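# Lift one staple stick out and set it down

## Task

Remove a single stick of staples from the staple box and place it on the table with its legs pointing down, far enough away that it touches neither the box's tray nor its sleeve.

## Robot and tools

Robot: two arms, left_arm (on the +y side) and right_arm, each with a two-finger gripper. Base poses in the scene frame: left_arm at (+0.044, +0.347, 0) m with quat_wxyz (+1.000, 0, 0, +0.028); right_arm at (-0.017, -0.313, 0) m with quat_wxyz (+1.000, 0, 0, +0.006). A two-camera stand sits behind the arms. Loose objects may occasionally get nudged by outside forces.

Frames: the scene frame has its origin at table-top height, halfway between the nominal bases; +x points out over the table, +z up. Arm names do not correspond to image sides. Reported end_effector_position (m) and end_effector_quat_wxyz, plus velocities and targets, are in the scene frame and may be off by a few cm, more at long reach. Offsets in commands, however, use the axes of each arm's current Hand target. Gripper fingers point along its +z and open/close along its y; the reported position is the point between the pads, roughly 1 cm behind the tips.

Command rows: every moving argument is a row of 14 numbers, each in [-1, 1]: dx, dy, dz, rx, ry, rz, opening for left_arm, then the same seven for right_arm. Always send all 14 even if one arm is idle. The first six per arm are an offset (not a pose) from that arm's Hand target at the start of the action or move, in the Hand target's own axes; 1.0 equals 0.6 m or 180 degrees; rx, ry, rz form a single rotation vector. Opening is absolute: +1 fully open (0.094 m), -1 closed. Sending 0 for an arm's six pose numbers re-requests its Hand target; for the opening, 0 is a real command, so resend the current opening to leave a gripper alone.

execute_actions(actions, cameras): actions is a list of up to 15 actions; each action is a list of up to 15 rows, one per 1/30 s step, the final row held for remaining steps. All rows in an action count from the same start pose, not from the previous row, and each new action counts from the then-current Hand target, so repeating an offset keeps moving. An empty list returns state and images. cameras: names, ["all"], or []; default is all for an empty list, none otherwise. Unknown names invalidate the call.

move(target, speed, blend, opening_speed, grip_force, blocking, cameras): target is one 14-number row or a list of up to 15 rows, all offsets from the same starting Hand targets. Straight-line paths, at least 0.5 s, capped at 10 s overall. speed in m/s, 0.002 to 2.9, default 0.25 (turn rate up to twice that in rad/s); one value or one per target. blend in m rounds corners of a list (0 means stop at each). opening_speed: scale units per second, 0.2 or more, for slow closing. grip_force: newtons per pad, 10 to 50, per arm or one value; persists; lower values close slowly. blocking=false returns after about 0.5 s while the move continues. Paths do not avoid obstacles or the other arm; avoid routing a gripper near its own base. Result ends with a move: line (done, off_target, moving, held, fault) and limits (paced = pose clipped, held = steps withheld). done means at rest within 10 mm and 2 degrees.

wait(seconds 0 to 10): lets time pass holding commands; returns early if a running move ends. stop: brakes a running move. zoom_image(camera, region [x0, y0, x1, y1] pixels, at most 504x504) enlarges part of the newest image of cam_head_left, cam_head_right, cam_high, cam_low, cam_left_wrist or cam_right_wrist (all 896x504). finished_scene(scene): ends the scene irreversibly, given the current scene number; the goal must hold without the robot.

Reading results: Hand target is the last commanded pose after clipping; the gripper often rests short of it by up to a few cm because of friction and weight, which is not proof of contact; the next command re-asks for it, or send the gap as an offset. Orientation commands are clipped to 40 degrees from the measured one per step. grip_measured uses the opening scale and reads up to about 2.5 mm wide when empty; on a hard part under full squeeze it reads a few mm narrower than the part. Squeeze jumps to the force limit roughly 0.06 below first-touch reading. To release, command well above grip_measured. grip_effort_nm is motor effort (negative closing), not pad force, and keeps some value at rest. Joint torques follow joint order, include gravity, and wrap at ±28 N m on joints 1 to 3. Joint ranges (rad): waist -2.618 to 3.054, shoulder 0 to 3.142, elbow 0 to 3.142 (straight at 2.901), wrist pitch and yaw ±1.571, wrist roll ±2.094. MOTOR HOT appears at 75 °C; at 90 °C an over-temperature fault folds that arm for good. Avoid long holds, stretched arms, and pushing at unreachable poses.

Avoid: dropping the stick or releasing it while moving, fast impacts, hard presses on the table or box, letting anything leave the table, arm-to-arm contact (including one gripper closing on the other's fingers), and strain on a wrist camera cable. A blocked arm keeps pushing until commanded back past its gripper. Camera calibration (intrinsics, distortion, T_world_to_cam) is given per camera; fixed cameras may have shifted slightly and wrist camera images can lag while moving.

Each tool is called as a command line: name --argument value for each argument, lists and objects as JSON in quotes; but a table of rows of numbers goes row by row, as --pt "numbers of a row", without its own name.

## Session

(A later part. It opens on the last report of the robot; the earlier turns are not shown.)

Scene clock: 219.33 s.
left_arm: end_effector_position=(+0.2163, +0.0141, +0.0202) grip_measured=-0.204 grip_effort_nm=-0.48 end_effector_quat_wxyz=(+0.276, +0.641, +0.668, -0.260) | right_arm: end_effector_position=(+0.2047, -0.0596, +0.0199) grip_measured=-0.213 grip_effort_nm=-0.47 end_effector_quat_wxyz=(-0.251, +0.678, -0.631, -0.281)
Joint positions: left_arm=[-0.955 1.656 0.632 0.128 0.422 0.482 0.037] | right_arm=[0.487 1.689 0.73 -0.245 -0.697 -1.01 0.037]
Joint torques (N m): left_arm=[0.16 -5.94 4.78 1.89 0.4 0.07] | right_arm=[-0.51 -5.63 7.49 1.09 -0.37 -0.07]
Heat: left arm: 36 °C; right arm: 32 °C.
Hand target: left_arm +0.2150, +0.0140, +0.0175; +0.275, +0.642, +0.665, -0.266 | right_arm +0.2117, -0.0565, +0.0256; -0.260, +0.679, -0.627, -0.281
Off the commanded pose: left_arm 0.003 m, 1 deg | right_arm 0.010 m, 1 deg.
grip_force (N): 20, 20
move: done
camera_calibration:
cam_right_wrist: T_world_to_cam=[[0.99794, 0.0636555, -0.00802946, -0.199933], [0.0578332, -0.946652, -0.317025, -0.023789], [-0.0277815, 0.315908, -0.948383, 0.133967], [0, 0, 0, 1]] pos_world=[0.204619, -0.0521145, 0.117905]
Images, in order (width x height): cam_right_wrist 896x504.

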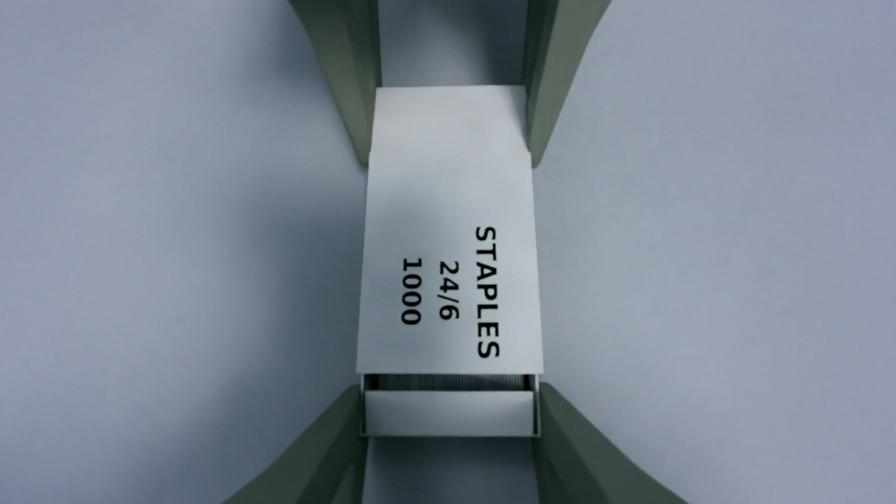

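move --target '[0,0,0,0,0,0,-0.27,0.0641,0.0049,-0.0535,0,0,0,-0.27]' --speed 0.05 --cameras '["cam_right_wrist", "cam_left_wrist"]'

Scene clock: 233.50 s.
left_arm: end_effector_position=(+0.2235, -0.0013, +0.0367) grip_measured=-0.205 grip_effort_nm=-0.49 end_effector_quat_wxyz=(+0.318, +0.636, +0.647, -0.275) | right_arm: end_effector_position=(+0.2157, -0.0837, +0.0327) grip_measured=-0.214 grip_effort_nm=-0.49 end_effector_quat_wxyz=(-0.292, +0.683, -0.597, -0.305)
Joint positions: left_arm=[-0.958 1.656 0.632 0.229 0.438 0.471 0.037] | right_arm=[0.344 1.683 0.73 -0.313 -0.83 -1.216 0.037]
Joint torques (N m): left_arm=[0.5 -6.39 4.56 0.94 0.22 0.19] | right_arm=[-3.4 -7.42 3.89 0.23 0.28 -0.24]
Heat: left arm: 35 °C; right arm: 32 °C.
Hand target: left_arm +0.2150, +0.0140, +0.0175; +0.275, +0.642, +0.665, -0.266 | right_arm +0.2127, -0.1065, +0.0212; -0.260, +0.679, -0.627, -0.281
Off the commanded pose: left_arm 0.026 m, 5 deg | right_arm 0.026 m, 6 deg.
grip_force (N): 20, 20
move: off_target (left_arm, right_arm)
camera_calibration:
cam_left_wrist: T_world_to_cam=[[-0.998087, -0.0257147, -0.0562173, 0.225015], [-0.000451297, 0.912387, -0.409329, 0.054613], [0.0618177, -0.40852, -0.910653, 0.110116], [0, 0, 0, 1]] pos_world=[0.217802, 0.000942547, 0.135282]
cam_right_wrist: T_world_to_cam=[[0.993875, 0.102699, 0.0408046, -0.206723], [0.110395, -0.905935, -0.408772, -0.0480855], [-0.00501418, 0.410773, -0.911724, 0.15576], [0, 0, 0, 1]] pos_world=[0.211546, -0.086314, 0.130789]
Images, in order (width x height): cam_left_wrist 896x504, cam_right_wrist 896x504.

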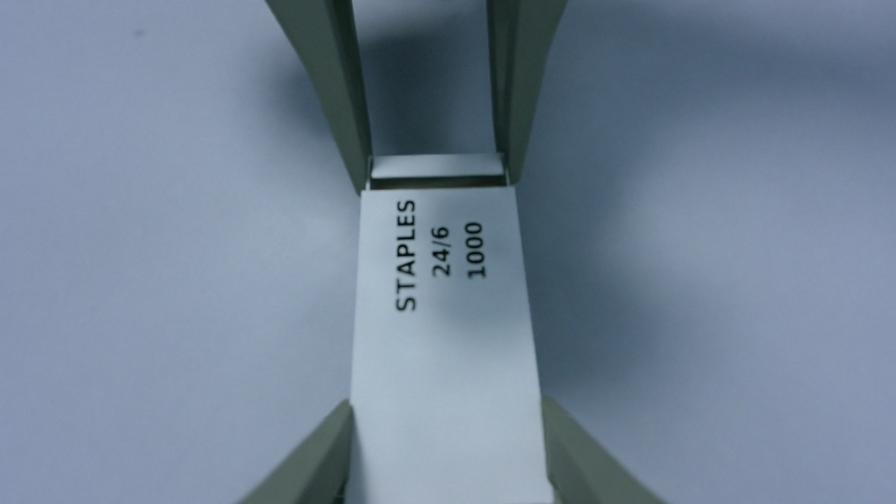

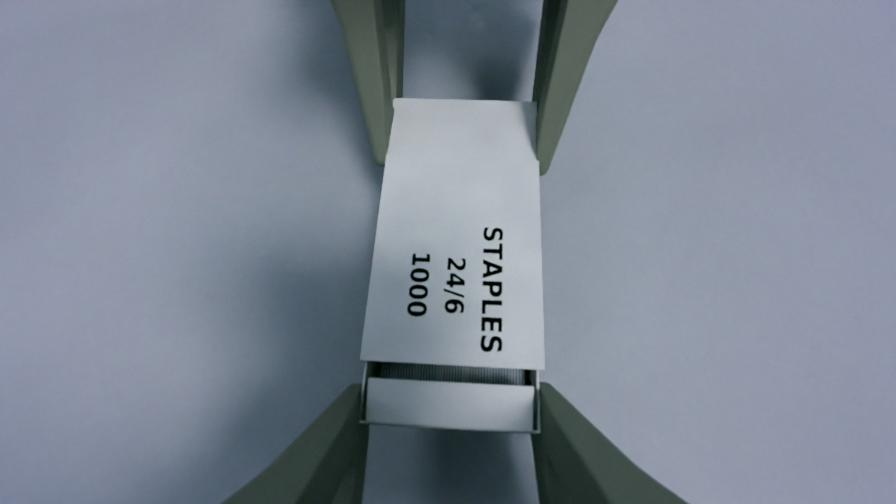

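move --target '[0,0,0,0,0,0,-0.20,0,0,0,0,0,0,-0.27]' --grip_force '[10, 20]' --speed 0.05 --cameras '["cam_right_wrist", "cam_left_wrist"]'

Scene clock: 242.50 s.
left_arm: end_effector_position=(+0.2232, -0.0016, +0.0371) grip_measured=-0.197 grip_effort_nm=-0.17 end_effector_quat_wxyz=(+0.318, +0.636, +0.646, -0.276) | right_arm: end_effector_position=(+0.2154, -0.0840, +0.0325) grip_measured=-0.214 grip_effort_nm=-0.50 end_effector_quat_wxyz=(-0.292, +0.683, -0.596, -0.305)
Joint positions: left_arm=[-0.958 1.656 0.632 0.23 0.441 0.471 0.038] | right_arm=[0.343 1.683 0.73 -0.316 -0.83 -1.219 0.037]
Joint torques (N m): left_arm=[0.72 -6.31 4.63 0.91 0.19 0.16] | right_arm=[-3.38 -7.38 3.89 0.24 0.3 -0.2]
Heat: left arm: 34 °C; right arm: 31 °C.
Hand target: left_arm +0.2149, +0.0139, +0.0175; +0.275, +0.642, +0.665, -0.266 | right_arm +0.2127, -0.1065, +0.0212; -0.260, +0.679, -0.627, -0.281
Off the commanded pose: left_arm 0.026 m, 6 deg | right_arm 0.025 m, 6 deg.
grip_force (N): 10, 20
move: off_target (left_arm, right_arm)
camera_calibration:
cam_left_wrist: T_world_to_cam=[[-0.998195, -0.0237245, -0.0551681, 0.224717], [0.00107012, 0.911483, -0.411336, 0.0548063], [0.0600436, -0.410653, -0.909813, 0.110727], [0, 0, 0, 1]] pos_world=[0.217604, 0.000846419, 0.135681]
cam_right_wrist: T_world_to_cam=[[0.993716, 0.104207, 0.0408553, -0.206232], [0.111793, -0.906035, -0.408169, -0.048748], [-0.00551766, 0.410172, -0.911992, 0.155879], [0, 0, 0, 1]] pos_world=[0.211246, -0.0866139, 0.130689]
Images, in order (width x height): cam_left_wrist 896x504, cam_right_wrist 896x504.

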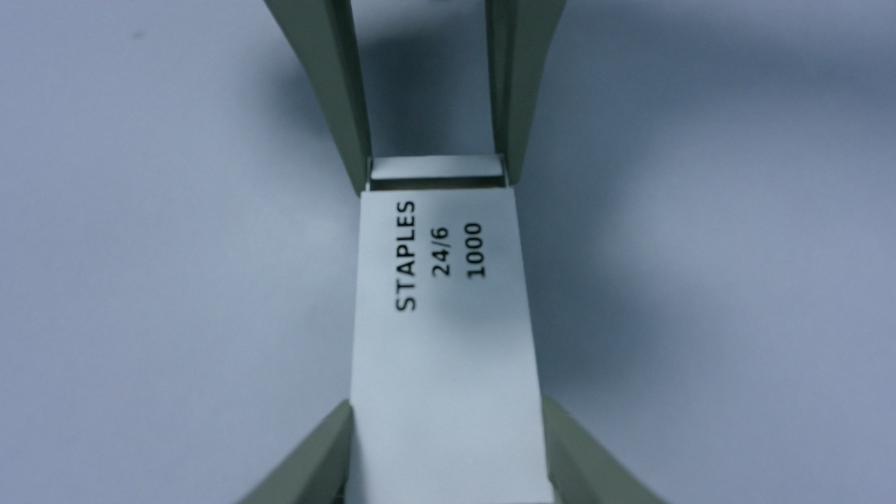

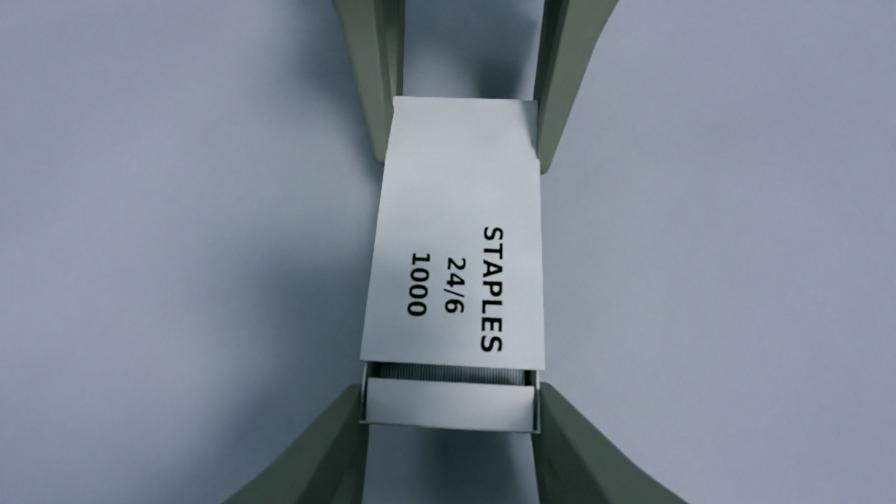

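move --target '[0,0,0,0,0,0,-0.20,0.0237,0,-0.0237,0,0,0,-0.27]' --speed 0.05 --cameras '["cam_right_wrist", "cam_left_wrist"]'

Scene clock: 247.43 s.
left_arm: end_effector_position=(+0.2244, -0.0091, +0.0453) grip_measured=-0.197 grip_effort_nm=-0.18 end_effector_quat_wxyz=(+0.332, +0.637, +0.635, -0.284) | right_arm: end_effector_position=(+0.2164, -0.1015, +0.0360) grip_measured=-0.214 grip_effort_nm=-0.50 end_effector_quat_wxyz=(-0.301, +0.682, -0.589, -0.311)
Joint positions: left_arm=[-0.964 1.656 0.64 0.258 0.451 0.471 0.038] | right_arm=[0.267 1.677 0.73 -0.392 -0.872 -1.33 0.037]
Joint torques (N m): left_arm=[0.88 -6.56 3.75 0.63 0.03 0.13] | right_arm=[-3.71 -6.79 4.22 0.09 0.5 -0.16]
Heat: left arm: 33 °C; right arm: 31 °C.
Hand target: left_arm +0.2149, +0.0140, +0.0175; +0.275, +0.642, +0.665, -0.266 | right_arm +0.2144, -0.1265, +0.0211; -0.260, +0.679, -0.627, -0.281
Off the commanded pose: left_arm 0.037 m, 8 deg | right_arm 0.029 m, 7 deg.
grip_force (N): 10, 20
move: off_target (left_arm, right_arm)
camera_calibration:
cam_left_wrist: T_world_to_cam=[[-0.997321, -0.0134636, -0.0718943, 0.226789], [0.0197074, 0.897103, -0.441382, 0.0620956], [0.0704392, -0.441617, -0.894434, 0.111744], [0, 0, 0, 1]] pos_world=[0.217087, -0.00330484, 0.14366]
cam_right_wrist: T_world_to_cam=[[0.99282, 0.108854, 0.0495984, -0.205173], [0.119598, -0.895169, -0.429381, -0.0630797], [-0.00234077, 0.43223, -0.901761, 0.167332], [0, 0, 0, 1]] pos_world=[0.211636, -0.106459, 0.133984]
Images, in order (width x height): cam_left_wrist 896x504, cam_right_wrist 896x504.

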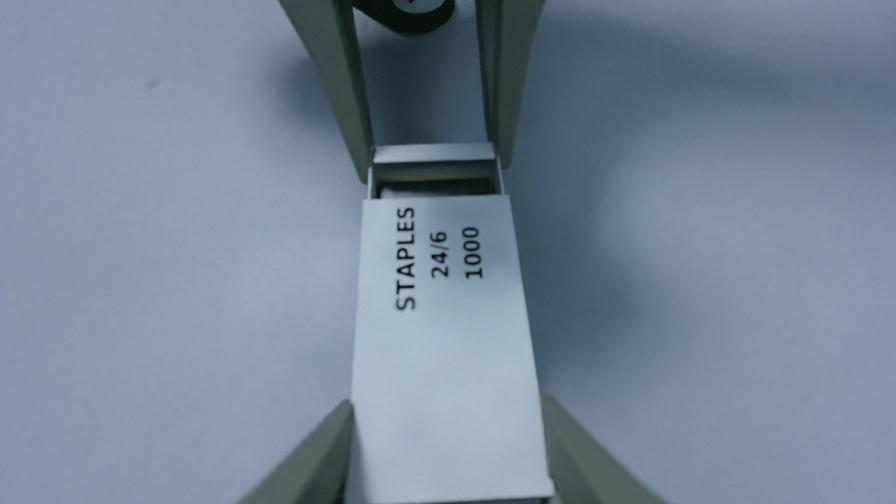

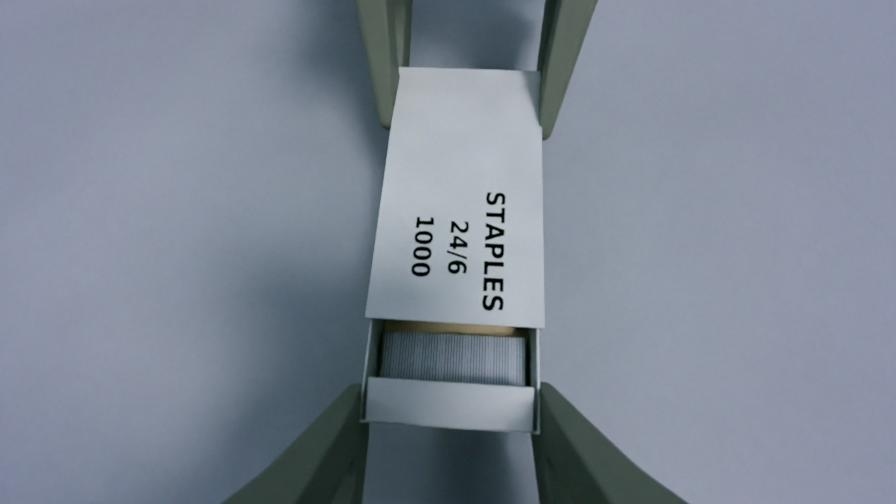

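move --target '[0,0,0,0,0,0,-0.20,0.0296,0,-0.0296,0,0,0,-0.27]' --speed 0.05 --cameras '["cam_right_wrist", "cam_left_wrist"]'

Scene clock: 252.77 s.
left_arm: end_effector_position=(+0.2200, +0.0035, +0.0313) grip_measured=-0.197 grip_effort_nm=-0.18 end_effector_quat_wxyz=(+0.301, +0.640, +0.653, -0.273) | right_arm: end_effector_position=(+0.2155, -0.1515, +0.0191) grip_measured=-0.214 grip_effort_nm=-0.50 end_effector_quat_wxyz=(-0.260, +0.680, -0.627, -0.278)
Joint positions: left_arm=[-0.957 1.656 0.636 0.185 0.44 0.479 0.038] | right_arm=[0.127 1.677 0.73 -0.559 -0.779 -1.486 0.037]
Joint torques (N m): left_arm=[0.66 -6.2 4.44 1.37 0.2 0.1] | right_arm=[-0.31 -5.12 5.93 0.45 -0.39 -0.08]
Heat: left arm: 33 °C; right arm: 31 °C.
Hand target: left_arm +0.2150, +0.0140, +0.0175; +0.275, +0.642, +0.665, -0.266 | right_arm +0.2164, -0.1516, +0.0211; -0.260, +0.679, -0.627, -0.281
Off the commanded pose: left_arm 0.018 m, 3 deg | right_arm 0.002 m, 0 deg.
grip_force (N): 10, 20
move: off_target (left_arm)
camera_calibration:
cam_left_wrist: T_world_to_cam=[[-0.999136, -0.019499, -0.0366987, 0.220969], [-0.00402124, 0.924307, -0.381629, 0.0478886], [0.0413622, -0.381152, -0.923587, 0.112189], [0, 0, 0, 1]] pos_world=[0.21633, 0.00280599, 0.130001]
cam_right_wrist: T_world_to_cam=[[0.997892, 0.0638276, 0.0117144, -0.205257], [0.0641655, -0.943519, -0.325045, -0.112389], [-0.00969407, 0.325112, -0.945626, 0.159918], [0, 0, 0, 1]] pos_world=[0.213586, -0.144931, 0.117096]
Images, in order (width x height): cam_left_wrist 896x504, cam_right_wrist 896x504.

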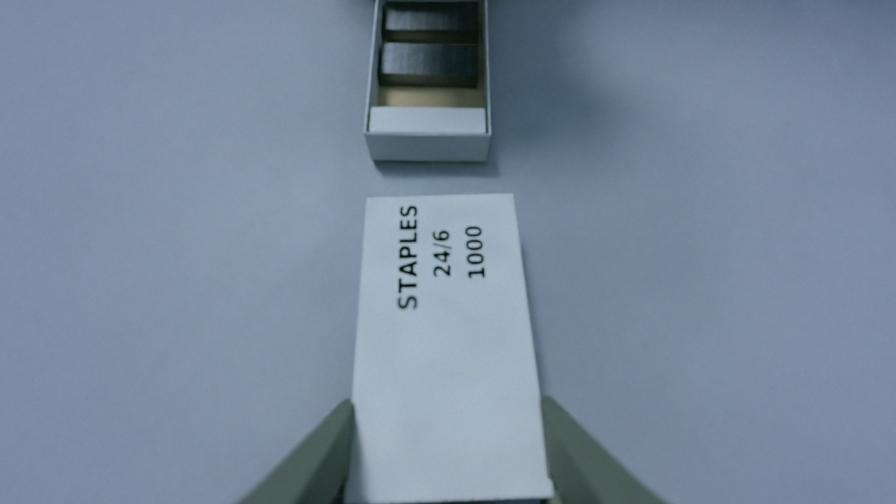

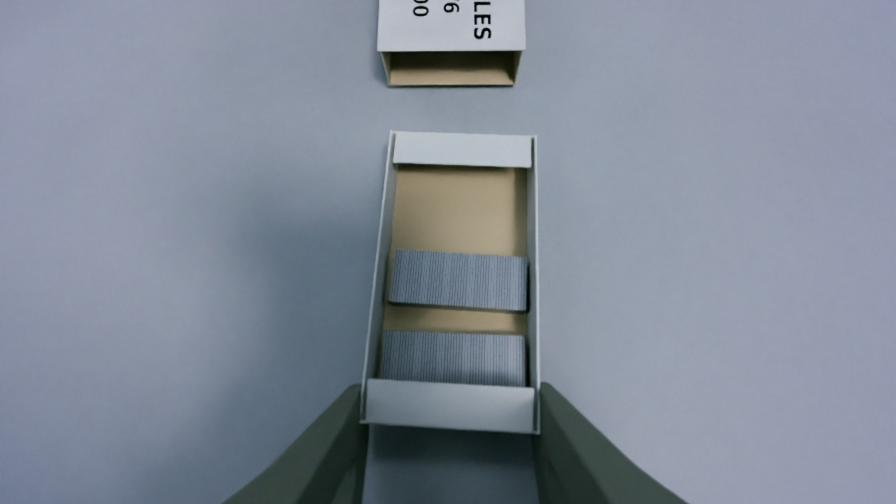

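move --target '[0.04,0.0017,-0.0306,0,0,0,-0.20,0,0,0,0,0,0,0.0]' --speed 0.06 --opening_speed 0.5 --cameras '["cam_right_wrist", "cam_left_wrist", "cam_low"]'

zoom_image --camera "cam_low" --region '[440, 180, 640, 290]'

Scene clock: 268.50 s.
left_arm: end_effector_position=(+0.2221, +0.0330, +0.0183) grip_measured=-0.197 grip_effort_nm=-0.18 end_effector_quat_wxyz=(+0.293, +0.641, +0.657, -0.267) | right_arm: end_effector_position=(+0.2156, -0.1516, +0.0190) grip_measured=-0.003 grip_effort_nm=0.13 end_effector_quat_wxyz=(-0.260, +0.680, -0.627, -0.278)
Joint positions: left_arm=[-0.882 1.628 0.559 0.185 0.481 0.547 0.038] | right_arm=[0.127 1.677 0.73 -0.559 -0.779 -1.486 0.047]
Joint torques (N m): left_arm=[0.68 -8.27 3.36 1.24 0.34 0.04] | right_arm=[-0.29 -5.15 5.93 0.43 -0.4 -0.07]
Heat: left arm: 33 °C; right arm: 31 °C.
Hand target: left_arm +0.2150, +0.0439, +0.0136; +0.275, +0.642, +0.665, -0.266 | right_arm +0.2164, -0.1516, +0.0211; -0.260, +0.679, -0.627, -0.281
Off the commanded pose: left_arm 0.014 m, 2 deg | right_arm 0.002 m, 0 deg.
grip_force (N): 10, 20
move: off_target (left_arm)
camera_calibration:
cam_left_wrist: T_world_to_cam=[[-0.999291, -0.020764, -0.0314032, 0.223085], [-0.00795277, 0.93175, -0.363013, 0.0160048], [0.0367975, -0.362506, -0.931255, 0.111886], [0, 0, 0, 1]] pos_world=[0.218937, 0.0302789, 0.11701]
cam_right_wrist: T_world_to_cam=[[0.997892, 0.0638319, 0.0116944, -0.205254], [0.0641662, -0.943622, -0.324747, -0.112438], [-0.00969411, 0.324813, -0.945729, 0.159886], [0, 0, 0, 1]] pos_world=[0.213586, -0.144931, 0.117096]
Images, in order (width x height): cam_low 896x504, cam_left_wrist 896x504, cam_right_wrist 896x504.

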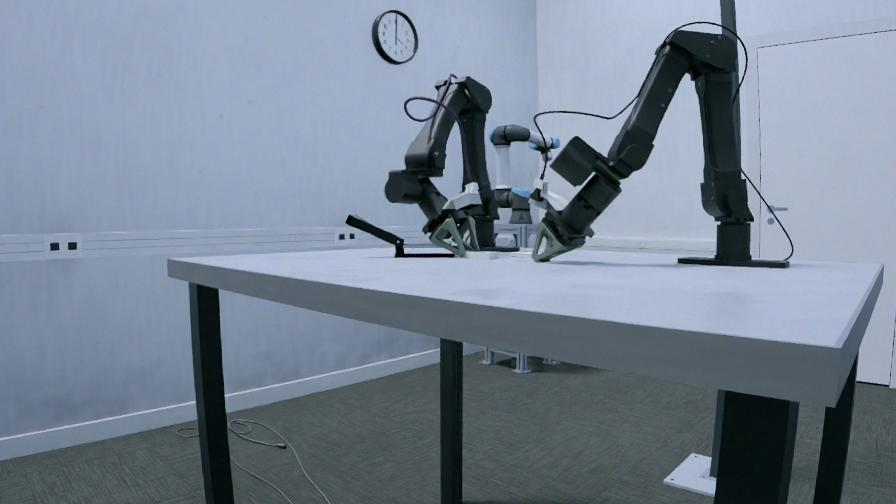

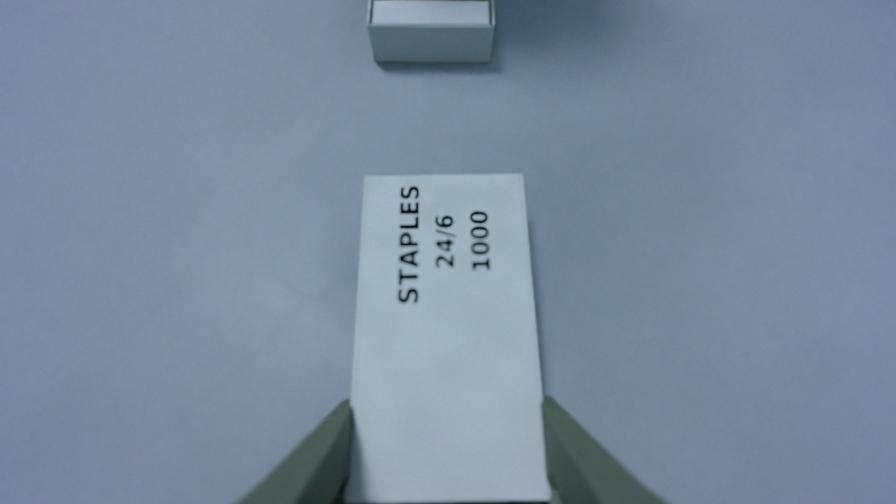

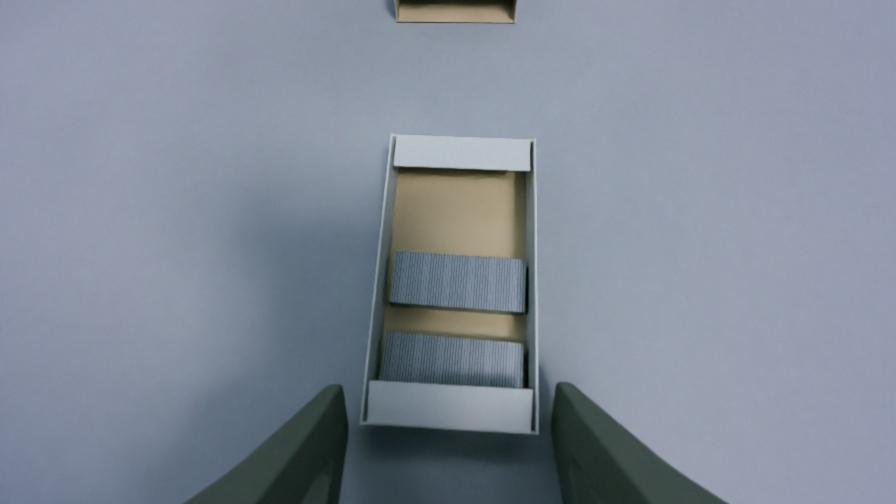

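Scaled by 2.520 from the camera's 896x504 image, which has a finer 1280x720 frame.

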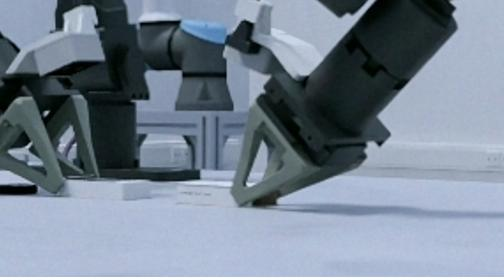

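move --pt "0 0 0 0 0 0 0.05 0 0 0 0 0 0 0.0" --pt "0 0 -0.04 0 0 0 0.05 0 0 -0.04 0 0 0 0.0" --pt "0 0 -0.27 0 0 0 0.05 0 0 -0.15 0 0 0 0.0" --speed '[0.05,0.06,0.2]' --blend '[0,0.01,0]' --cameras '["cam_right_wrist","cam_left_wrist"]'

Scene clock: 299.30 s.
left_arm: end_effector_position=(+0.2142, +0.1603, +0.1224) grip_measured=+0.048 grip_effort_nm=0.08 end_effector_quat_wxyz=(+0.280, +0.643, +0.667, -0.249) | right_arm: end_effector_position=(+0.2163, -0.2138, +0.0745) grip_measured=-0.003 grip_effort_nm=0.13 end_effector_quat_wxyz=(-0.249, +0.674, -0.631, -0.292)
Joint positions: left_arm=[-0.429 1.077 0.7 -0.796 0.677 1.02 0.049] | right_arm=[-0.127 1.641 0.942 -1.095 -0.762 -1.842 0.047]
Joint torques (N m): left_arm=[0.55 -1.37 8.84 0.8 0.81 0.04] | right_arm=[-0.39 -7.27 7.38 -0.11 -0.37 -0.1]
Heat: left arm: 34 °C; right arm: 31 °C.
Hand target: left_arm +0.2111, +0.1584, +0.1282; +0.275, +0.642, +0.665, -0.266 | right_arm +0.2214, -0.2150, +0.0848; -0.260, +0.679, -0.627, -0.281
Off the commanded pose: left_arm 0.007 m, 2 deg | right_arm 0.012 m, 2 deg.
grip_force (N): 10, 20
move: off_target (right_arm)
camera_calibration:
cam_left_wrist: T_world_to_cam=[[-0.998836, -0.0334895, -0.0347286, 0.223475], [-0.020663, 0.94742, -0.319324, -0.0699995], [0.0435965, -0.318234, -0.947009, 0.248584], [0, 0, 0, 1]] pos_world=[0.210931, 0.152911, 0.22082]
cam_right_wrist: T_world_to_cam=[[0.997589, 0.0641751, -0.026415, -0.199654], [0.0518979, -0.942563, -0.329973, -0.149879], [-0.0460739, 0.327807, -0.943621, 0.240932], [0, 0, 0, 1]] pos_world=[0.218052, -0.207436, 0.172618]
Images, in order (width x height): cam_left_wrist 896x504, cam_right_wrist 896x504.

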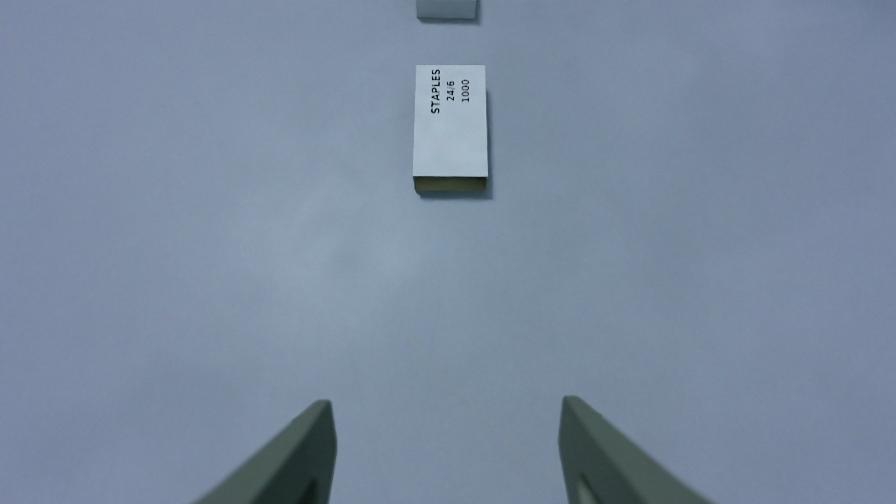

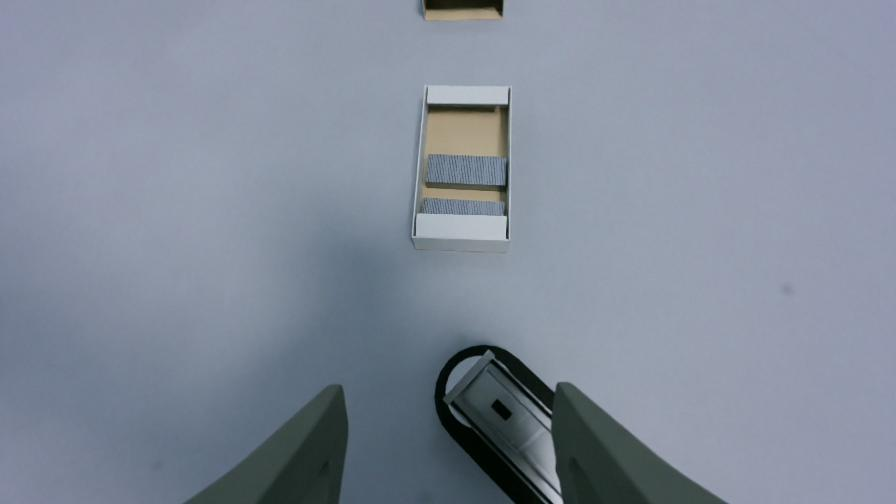

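zoom_image --camera "cam_right_wrist" --region '[380, 60, 540, 270]'

Scaled by 2.400 from the camera's 896x504 image, which has a finer 1280x720 frame.

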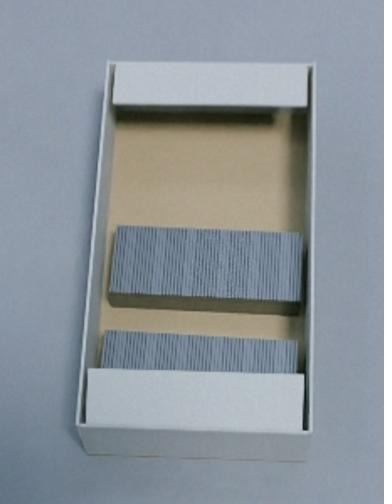

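move --pt "0 0 0 0 0 0 0.05 -0.106 -0.0033 -0.0472 0.06 0.037 0.117 -0.64" --pt "0 0 0 0 0 0 0.05 -0.1462 -0.009 0.0868 0.2437 0.1485 0.468 -0.64" --pt "0 0 0 0 0 0 0.05 -0.0991 -0.009 0.134 0.2437 0.1485 0.468 -0.64" --speed '[0.3,0.4,0.1]' --blend '[0.03,0.01,0]' --cameras '["cam_right_wrist"]'

Scene clock: 357.87 s.
left_arm: end_effector_position=(+0.2141, +0.1603, +0.1223) grip_measured=+0.048 grip_effort_nm=0.08 end_effector_quat_wxyz=(+0.280, +0.644, +0.667, -0.249) | right_arm: end_effector_position=(+0.2133, -0.1181, +0.0696) grip_measured=-0.637 grip_effort_nm=-0.17 end_effector_quat_wxyz=(+0.072, -0.010, +0.997, +0.000)
Joint positions: left_arm=[-0.429 1.077 0.7 -0.796 0.677 1.021 0.049] | right_arm=[0.746 1.611 1.113 -0.965 0.098 0.733 0.017]
Joint torques (N m): left_arm=[0.43 -1.44 8.91 0.8 0.78 0.11] | right_arm=[0.42 -5.91 6 0.95 0.24 0.06]
Heat: left arm: 38 °C; right arm: 33 °C.
Hand target: left_arm +0.2110, +0.1584, +0.1281; +0.275, +0.642, +0.665, -0.266 | right_arm +0.2190, -0.1161, +0.0700; +0.087, -0.006, +0.996, +0.001
Off the commanded pose: left_arm 0.007 m, 2 deg | right_arm 0.006 m, 2 deg.
grip_force (N): 10, 20
move: done
camera_calibration:
cam_right_wrist: T_world_to_cam=[[0.0118847, -0.999821, 0.0147386, -0.121185], [-0.953704, -0.00690429, 0.300667, 0.219922], [-0.300512, -0.0176296, -0.953615, 0.218929], [0, 0, 0, 1]] pos_world=[0.276972, -0.115786, 0.144437]
Images, in order (width x height): cam_right_wrist 896x504.

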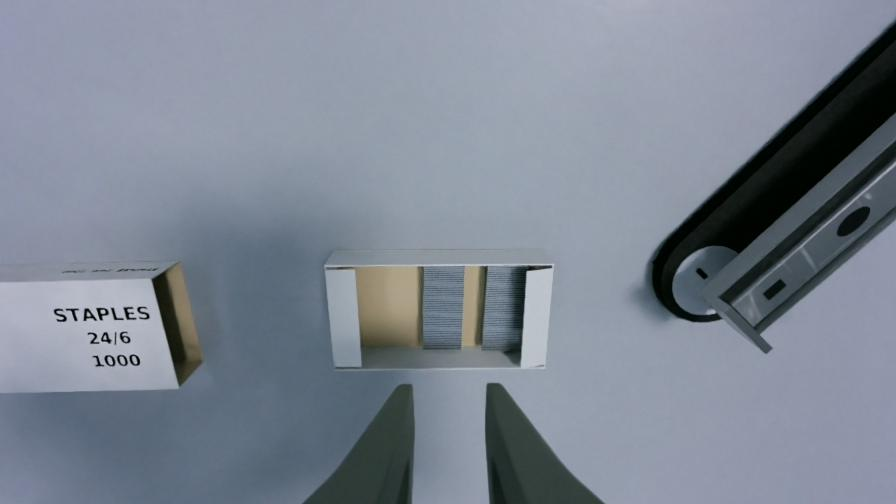

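zoom_image --camera "cam_right_wrist" --region '[320, 240, 570, 400]'

Scaled by 2.016 from the camera's 896x504 image, which has a finer 1280x720 frame.

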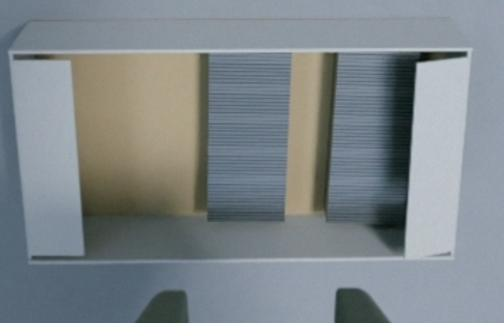

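move --target '[0,0,0,0,0,0,0.05, 0.0133,0.0032,0.0755,0,0,0,-0.64]' --speed 0.06 --cameras '["cam_right_wrist"]'

zoom_image --camera "cam_right_wrist" --region '[350, 300, 560, 504]'

Scene clock: 379.80 s.
left_arm: end_effector_position=(+0.2141, +0.1603, +0.1223) grip_measured=+0.048 grip_effort_nm=0.08 end_effector_quat_wxyz=(+0.280, +0.644, +0.667, -0.249) | right_arm: end_effector_position=(+0.2142, -0.1159, +0.0249) grip_measured=-0.637 grip_effort_nm=-0.17 end_effector_quat_wxyz=(+0.074, -0.009, +0.997, +0.002)
Joint positions: left_arm=[-0.429 1.077 0.7 -0.796 0.677 1.021 0.049] | right_arm=[0.75 1.676 0.993 -0.778 0.098 0.738 0.017]
Joint torques (N m): left_arm=[0.4 -1.28 8.9 0.79 0.83 0.11] | right_arm=[0.62 -5.86 5.55 0.99 0.23 0.06]
Heat: left arm: 38 °C; right arm: 32 °C.
Hand target: left_arm +0.2110, +0.1584, +0.1281; +0.275, +0.642, +0.665, -0.266 | right_arm +0.2189, -0.1141, +0.0240; +0.087, -0.007, +0.996, +0.001
Off the commanded pose: left_arm 0.007 m, 2 deg | right_arm 0.005 m, 2 deg.
grip_force (N): 10, 20
move: done
camera_calibration:
cam_right_wrist: T_world_to_cam=[[0.0103135, -0.999876, 0.0118986, -0.118029], [-0.95453, -0.00629893, 0.298049, 0.234443], [-0.297937, -0.0144315, -0.954477, 0.176445], [0, 0, 0, 1]] pos_world=[0.277569, -0.113991, 0.0999419]
Images, in order (width x height): cam_right_wrist 896x504.

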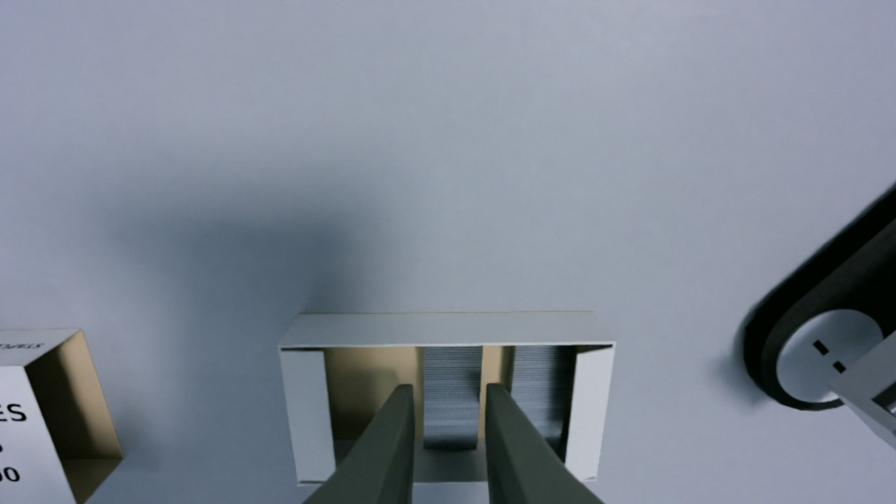

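Scaled by 2.400 from the camera's 896x504 image, which has a finer 1280x720 frame.

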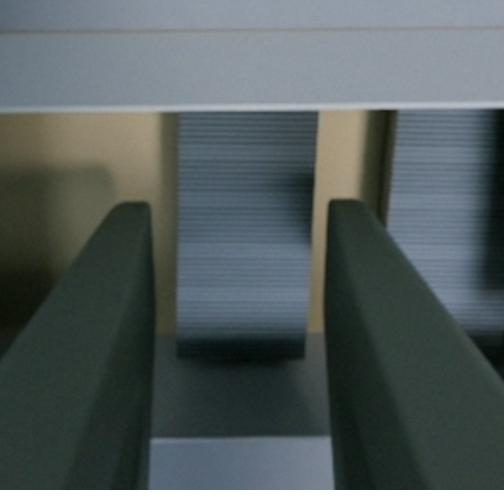

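move --pt "0 0 0 0 0 0 0.05 -0.013 0 -0.0739 0 0 0 -0.64" --pt "0 0 0 0 0 0 0.05 0.002 -0.0008 0.0115 0 0 0 -0.64" --speed '[0.12,0.06]' --cameras '["cam_right_wrist"]'

zoom_image --camera "cam_right_wrist" --region '[350, 300, 560, 504]'

Scene clock: 393.53 s.
left_arm: end_effector_position=(+0.2141, +0.1603, +0.1223) grip_measured=+0.048 grip_effort_nm=0.08 end_effector_quat_wxyz=(+0.280, +0.644, +0.667, -0.249) | right_arm: end_effector_position=(+0.2145, -0.1158, +0.0187) grip_measured=-0.637 grip_effort_nm=-0.17 end_effector_quat_wxyz=(+0.075, -0.009, +0.997, +0.002)
Joint positions: left_arm=[-0.429 1.077 0.7 -0.796 0.677 1.021 0.049] | right_arm=[0.75 1.686 0.977 -0.748 0.1 0.738 0.017]
Joint torques (N m): left_arm=[0.5 -1.24 8.83 0.79 0.79 0.08] | right_arm=[0.5 -5.87 5.38 1.02 0.22 0.07]
Heat: left arm: 39 °C; right arm: 32 °C.
Hand target: left_arm +0.2110, +0.1584, +0.1281; +0.275, +0.642, +0.665, -0.266 | right_arm +0.2190, -0.1147, +0.0170; +0.087, -0.006, +0.996, +0.001
Off the commanded pose: left_arm 0.007 m, 2 deg | right_arm 0.005 m, 1 deg.
grip_force (N): 10, 20
move: done
camera_calibration:
cam_right_wrist: T_world_to_cam=[[0.0101356, -0.999887, 0.0111363, -0.117841], [-0.955431, -0.00639773, 0.295144, 0.236929], [-0.29504, -0.0136314, -0.955388, 0.170153], [0, 0, 0, 1]] pos_world=[0.277766, -0.113992, 0.0939459]
Images, in order (width x height): cam_right_wrist 896x504.

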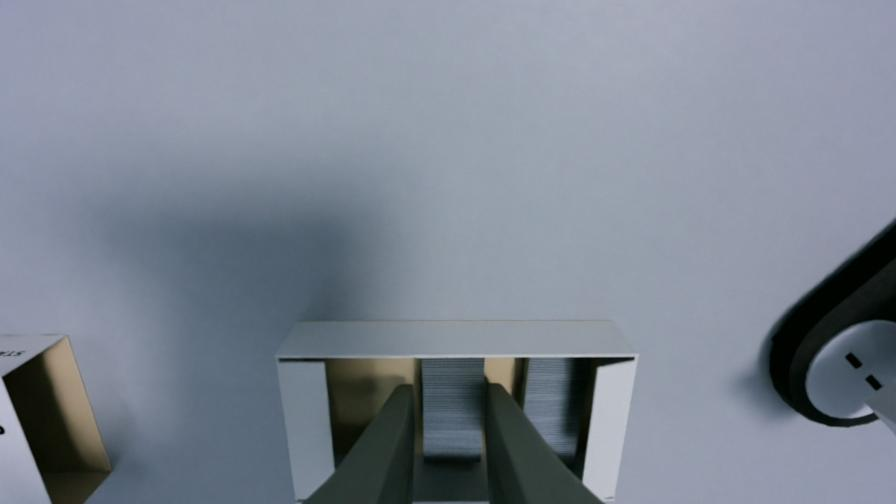

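Scaled by 2.400 from the camera's 896x504 image, which has a finer 1280x720 frame.

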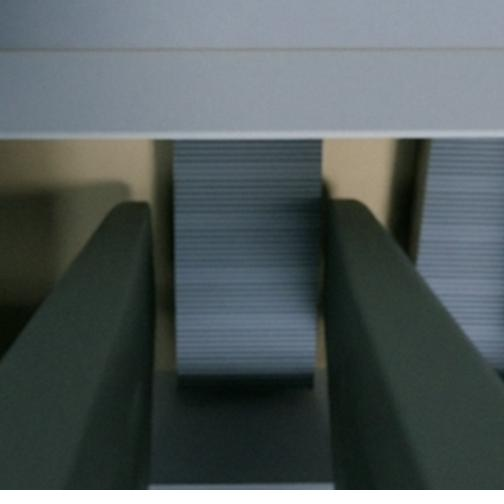

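move --target '[0,0,0,0,0,0,0.05, 0,0,0,0,0,0,-0.76]' --opening_speed 0.3 --speed 0.05

Scene clock: 397.23 s.
left_arm: end_effector_position=(+0.2141, +0.1603, +0.1223) grip_measured=+0.048 grip_effort_nm=0.08 end_effector_quat_wxyz=(+0.280, +0.644, +0.667, -0.249) | right_arm: end_effector_position=(+0.2146, -0.1158, +0.0187) grip_measured=-0.713 grip_effort_nm=-0.49 end_effector_quat_wxyz=(+0.075, -0.009, +0.997, +0.002)
Joint positions: left_arm=[-0.429 1.077 0.7 -0.796 0.677 1.021 0.049] | right_arm=[0.75 1.686 0.977 -0.748 0.1 0.738 0.013]
Joint torques (N m): left_arm=[0.5 -1.25 8.84 0.82 0.81 0.14] | right_arm=[0.46 -5.85 5.39 1 0.22 0.04]
Heat: left arm: 39 °C; right arm: 32 °C.
Hand target: left_arm +0.2110, +0.1584, +0.1281; +0.275, +0.642, +0.665, -0.266 | right_arm +0.2189, -0.1147, +0.0169; +0.087, -0.006, +0.996, +0.001
Off the commanded pose: left_arm 0.007 m, 2 deg | right_arm 0.005 m, 1 deg.
grip_force (N): 10, 20
move: done

move --pt "0 0 0 0 0 0 0.05 -0.0103 0.0016 -0.049 0 0 0 -0.76" --pt "0 0 0 0 0 0 0.05 -0.0219 0.0016 -0.1146 0 0 0 -0.76" --speed '[0.06,0.1]' --blend '[0.005,0]' --cameras '["cam_right_wrist","cam_head_right"]'

Scene clock: 411.43 s.
left_arm: end_effector_position=(+0.2141, +0.1603, +0.1223) grip_measured=+0.048 grip_effort_nm=0.08 end_effector_quat_wxyz=(+0.280, +0.644, +0.667, -0.249) | right_arm: end_effector_position=(+0.2147, -0.1156, +0.0728) grip_measured=-0.713 grip_effort_nm=-0.50 end_effector_quat_wxyz=(+0.068, -0.009, +0.998, -0.005)
Joint positions: left_arm=[-0.429 1.077 0.7 -0.796 0.677 1.021 0.049] | right_arm=[0.75 1.631 1.148 -0.995 0.1 0.738 0.013]
Joint torques (N m): left_arm=[0.46 -1.36 8.87 0.81 0.76 0.1] | right_arm=[0.43 -8.4 8.28 0.53 0.22 0.04]
Heat: left arm: 39 °C; right arm: 32 °C.
Hand target: left_arm +0.2110, +0.1584, +0.1281; +0.275, +0.642, +0.665, -0.266 | right_arm +0.2200, -0.1136, +0.0870; +0.087, -0.006, +0.996, +0.001
Off the commanded pose: left_arm 0.007 m, 2 deg | right_arm 0.015 m, 2 deg.
grip_force (N): 10, 20
move: off_target (right_arm)
camera_calibration:
cam_right_wrist: T_world_to_cam=[[0.0104155, -0.999629, 0.0251491, -0.119237], [-0.950925, -0.00212366, 0.309414, 0.219659], [-0.309246, -0.0271377, -0.950595, 0.223004], [0, 0, 0, 1]] pos_world=[0.279084, -0.112675, 0.14702]
Images, in order (width x height): cam_head_right 896x504, cam_right_wrist 896x504.

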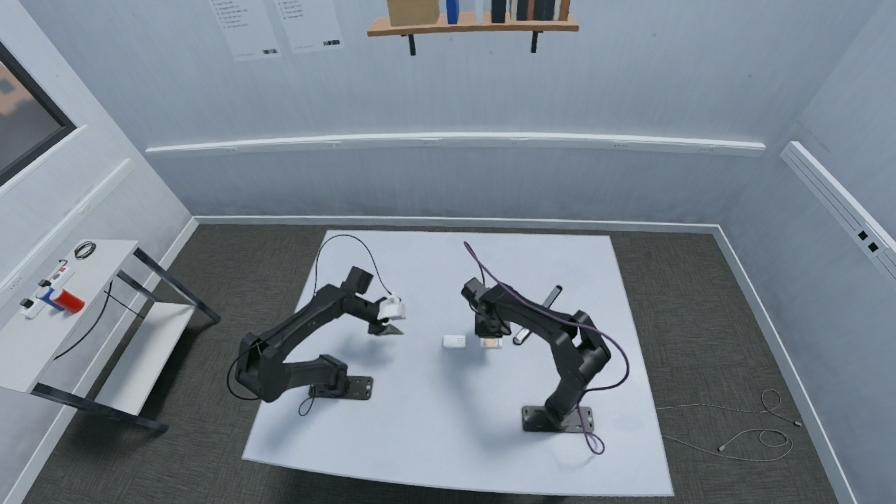

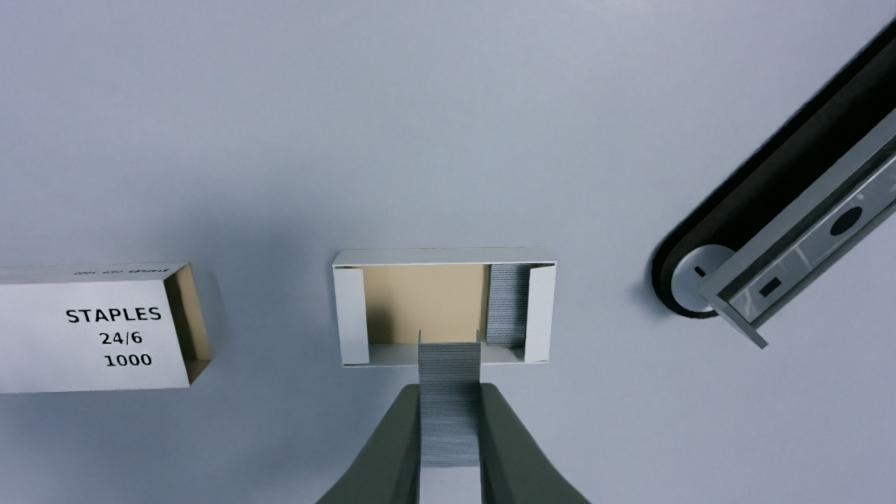

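move --pt "0 0 0 0 0 0 0.05 -0.2966 0.089 0.0523 0 0 0 -0.76" --pt "0 0 0 0 0 0 0.05 -0.2835 0.089 0.1261 0 0 0 -0.76" --speed '[0.18,0.1]' --blend '[0.02,0]' --cameras '["cam_right_wrist","cam_low"]'

Scene clock: 421.57 s.
left_arm: end_effector_position=(+0.2141, +0.1603, +0.1223) grip_measured=+0.048 grip_effort_nm=0.08 end_effector_quat_wxyz=(+0.280, +0.644, +0.667, -0.249) | right_arm: end_effector_position=(+0.3954, -0.0609, +0.0433) grip_measured=-0.713 grip_effort_nm=-0.50 end_effector_quat_wxyz=(+0.081, -0.005, +0.997, -0.007)
Joint positions: left_arm=[-0.429 1.077 0.7 -0.796 0.677 1.021 0.049] | right_arm=[0.573 2.32 1.996 -1.12 0.1 0.567 0.013]
Joint torques (N m): left_arm=[0.57 -1.4 8.81 0.78 0.82 0.12] | right_arm=[-0.1 -11.67 6.23 1.03 -0.01 -0.08]
Heat: left arm: 39 °C; right arm: 33 °C.
Hand target: left_arm +0.2110, +0.1584, +0.1281; +0.275, +0.642, +0.665, -0.266 | right_arm +0.3998, -0.0579, +0.0419; +0.087, -0.007, +0.996, +0.001
Off the commanded pose: left_arm 0.007 m, 2 deg | right_arm 0.006 m, 1 deg.
grip_force (N): 10, 20
move: done
camera_calibration:
cam_right_wrist: T_world_to_cam=[[0.00140671, -0.999592, 0.0285344, -0.0623034], [-0.958614, 0.00677594, 0.284627, 0.405362], [-0.284705, -0.0277538, -0.958213, 0.243002], [0, 0, 0, 1]] pos_world=[0.457857, -0.0582805, 0.119248]
Images, in order (width x height): cam_low 896x504, cam_right_wrist 896x504.

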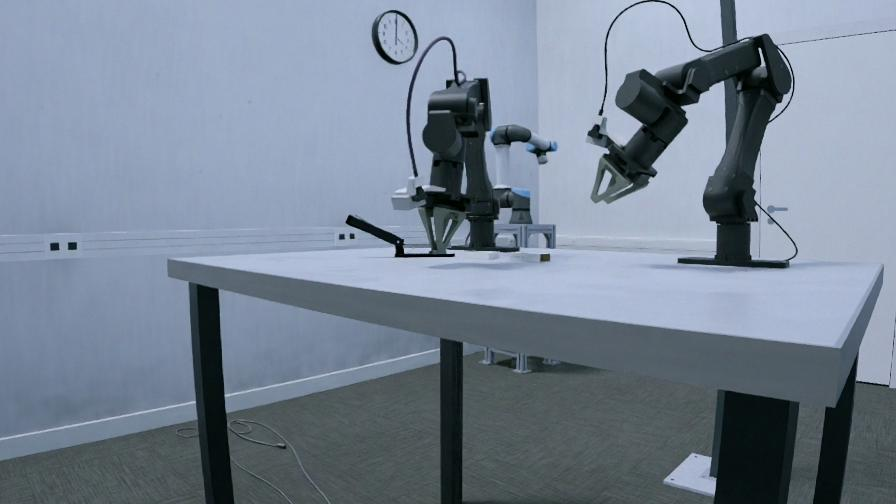

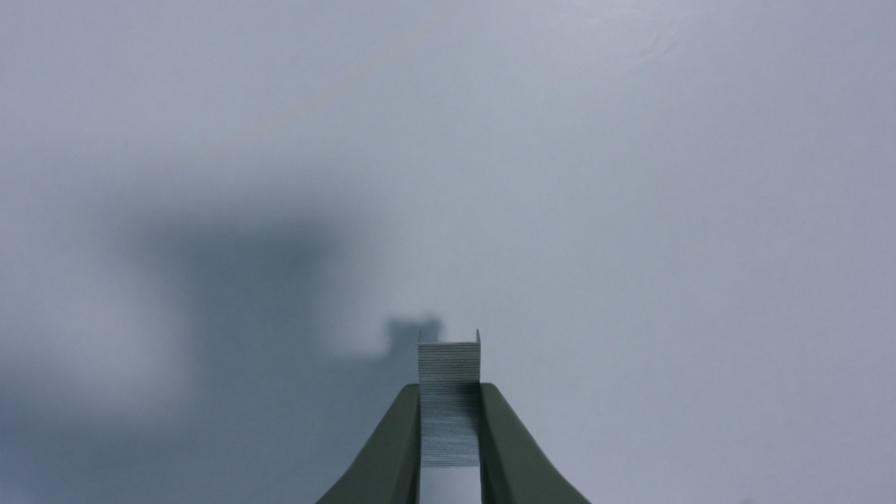

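move --target '[0,0,0,0,0,0,0.05, 0.0073,0,0.0417,0,0,0,-0.76]' --speed 0.04 --cameras '["cam_right_wrist"]'

Scene clock: 429.47 s.
left_arm: end_effector_position=(+0.2141, +0.1603, +0.1223) grip_measured=+0.048 grip_effort_nm=0.08 end_effector_quat_wxyz=(+0.280, +0.644, +0.667, -0.249) | right_arm: end_effector_position=(+0.3963, -0.0604, +0.0236) grip_measured=-0.713 grip_effort_nm=-0.50 end_effector_quat_wxyz=(+0.084, -0.005, +0.996, -0.005)
Joint positions: left_arm=[-0.429 1.077 0.7 -0.796 0.677 1.021 0.049] | right_arm=[0.573 2.327 1.929 -1.037 0.1 0.567 0.013]
Joint torques (N m): left_arm=[0.59 -1.35 8.73 0.8 0.8 0.07] | right_arm=[-0.08 -10.96 5.57 1.12 -0.01 -0.07]
Heat: left arm: 39 °C; right arm: 33 °C.
Hand target: left_arm +0.2110, +0.1584, +0.1281; +0.275, +0.642, +0.665, -0.266 | right_arm +0.4000, -0.0578, +0.0166; +0.087, -0.007, +0.996, +0.001
Off the commanded pose: left_arm 0.007 m, 2 deg | right_arm 0.008 m, 1 deg.
grip_force (N): 10, 20
move: done
camera_calibration:
cam_right_wrist: T_world_to_cam=[[0.00157091, -0.999702, 0.0243791, -0.0611223], [-0.960408, 0.0052836, 0.278547, 0.412597], [-0.278593, -0.0238515, -0.960113, 0.222157], [0, 0, 0, 1]] pos_world=[0.458249, -0.0579853, 0.0998579]
Images, in order (width x height): cam_right_wrist 896x504.

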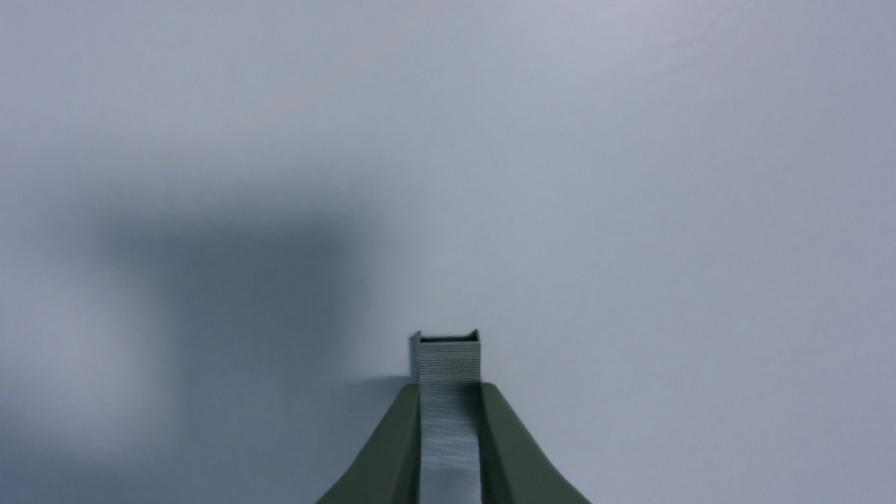

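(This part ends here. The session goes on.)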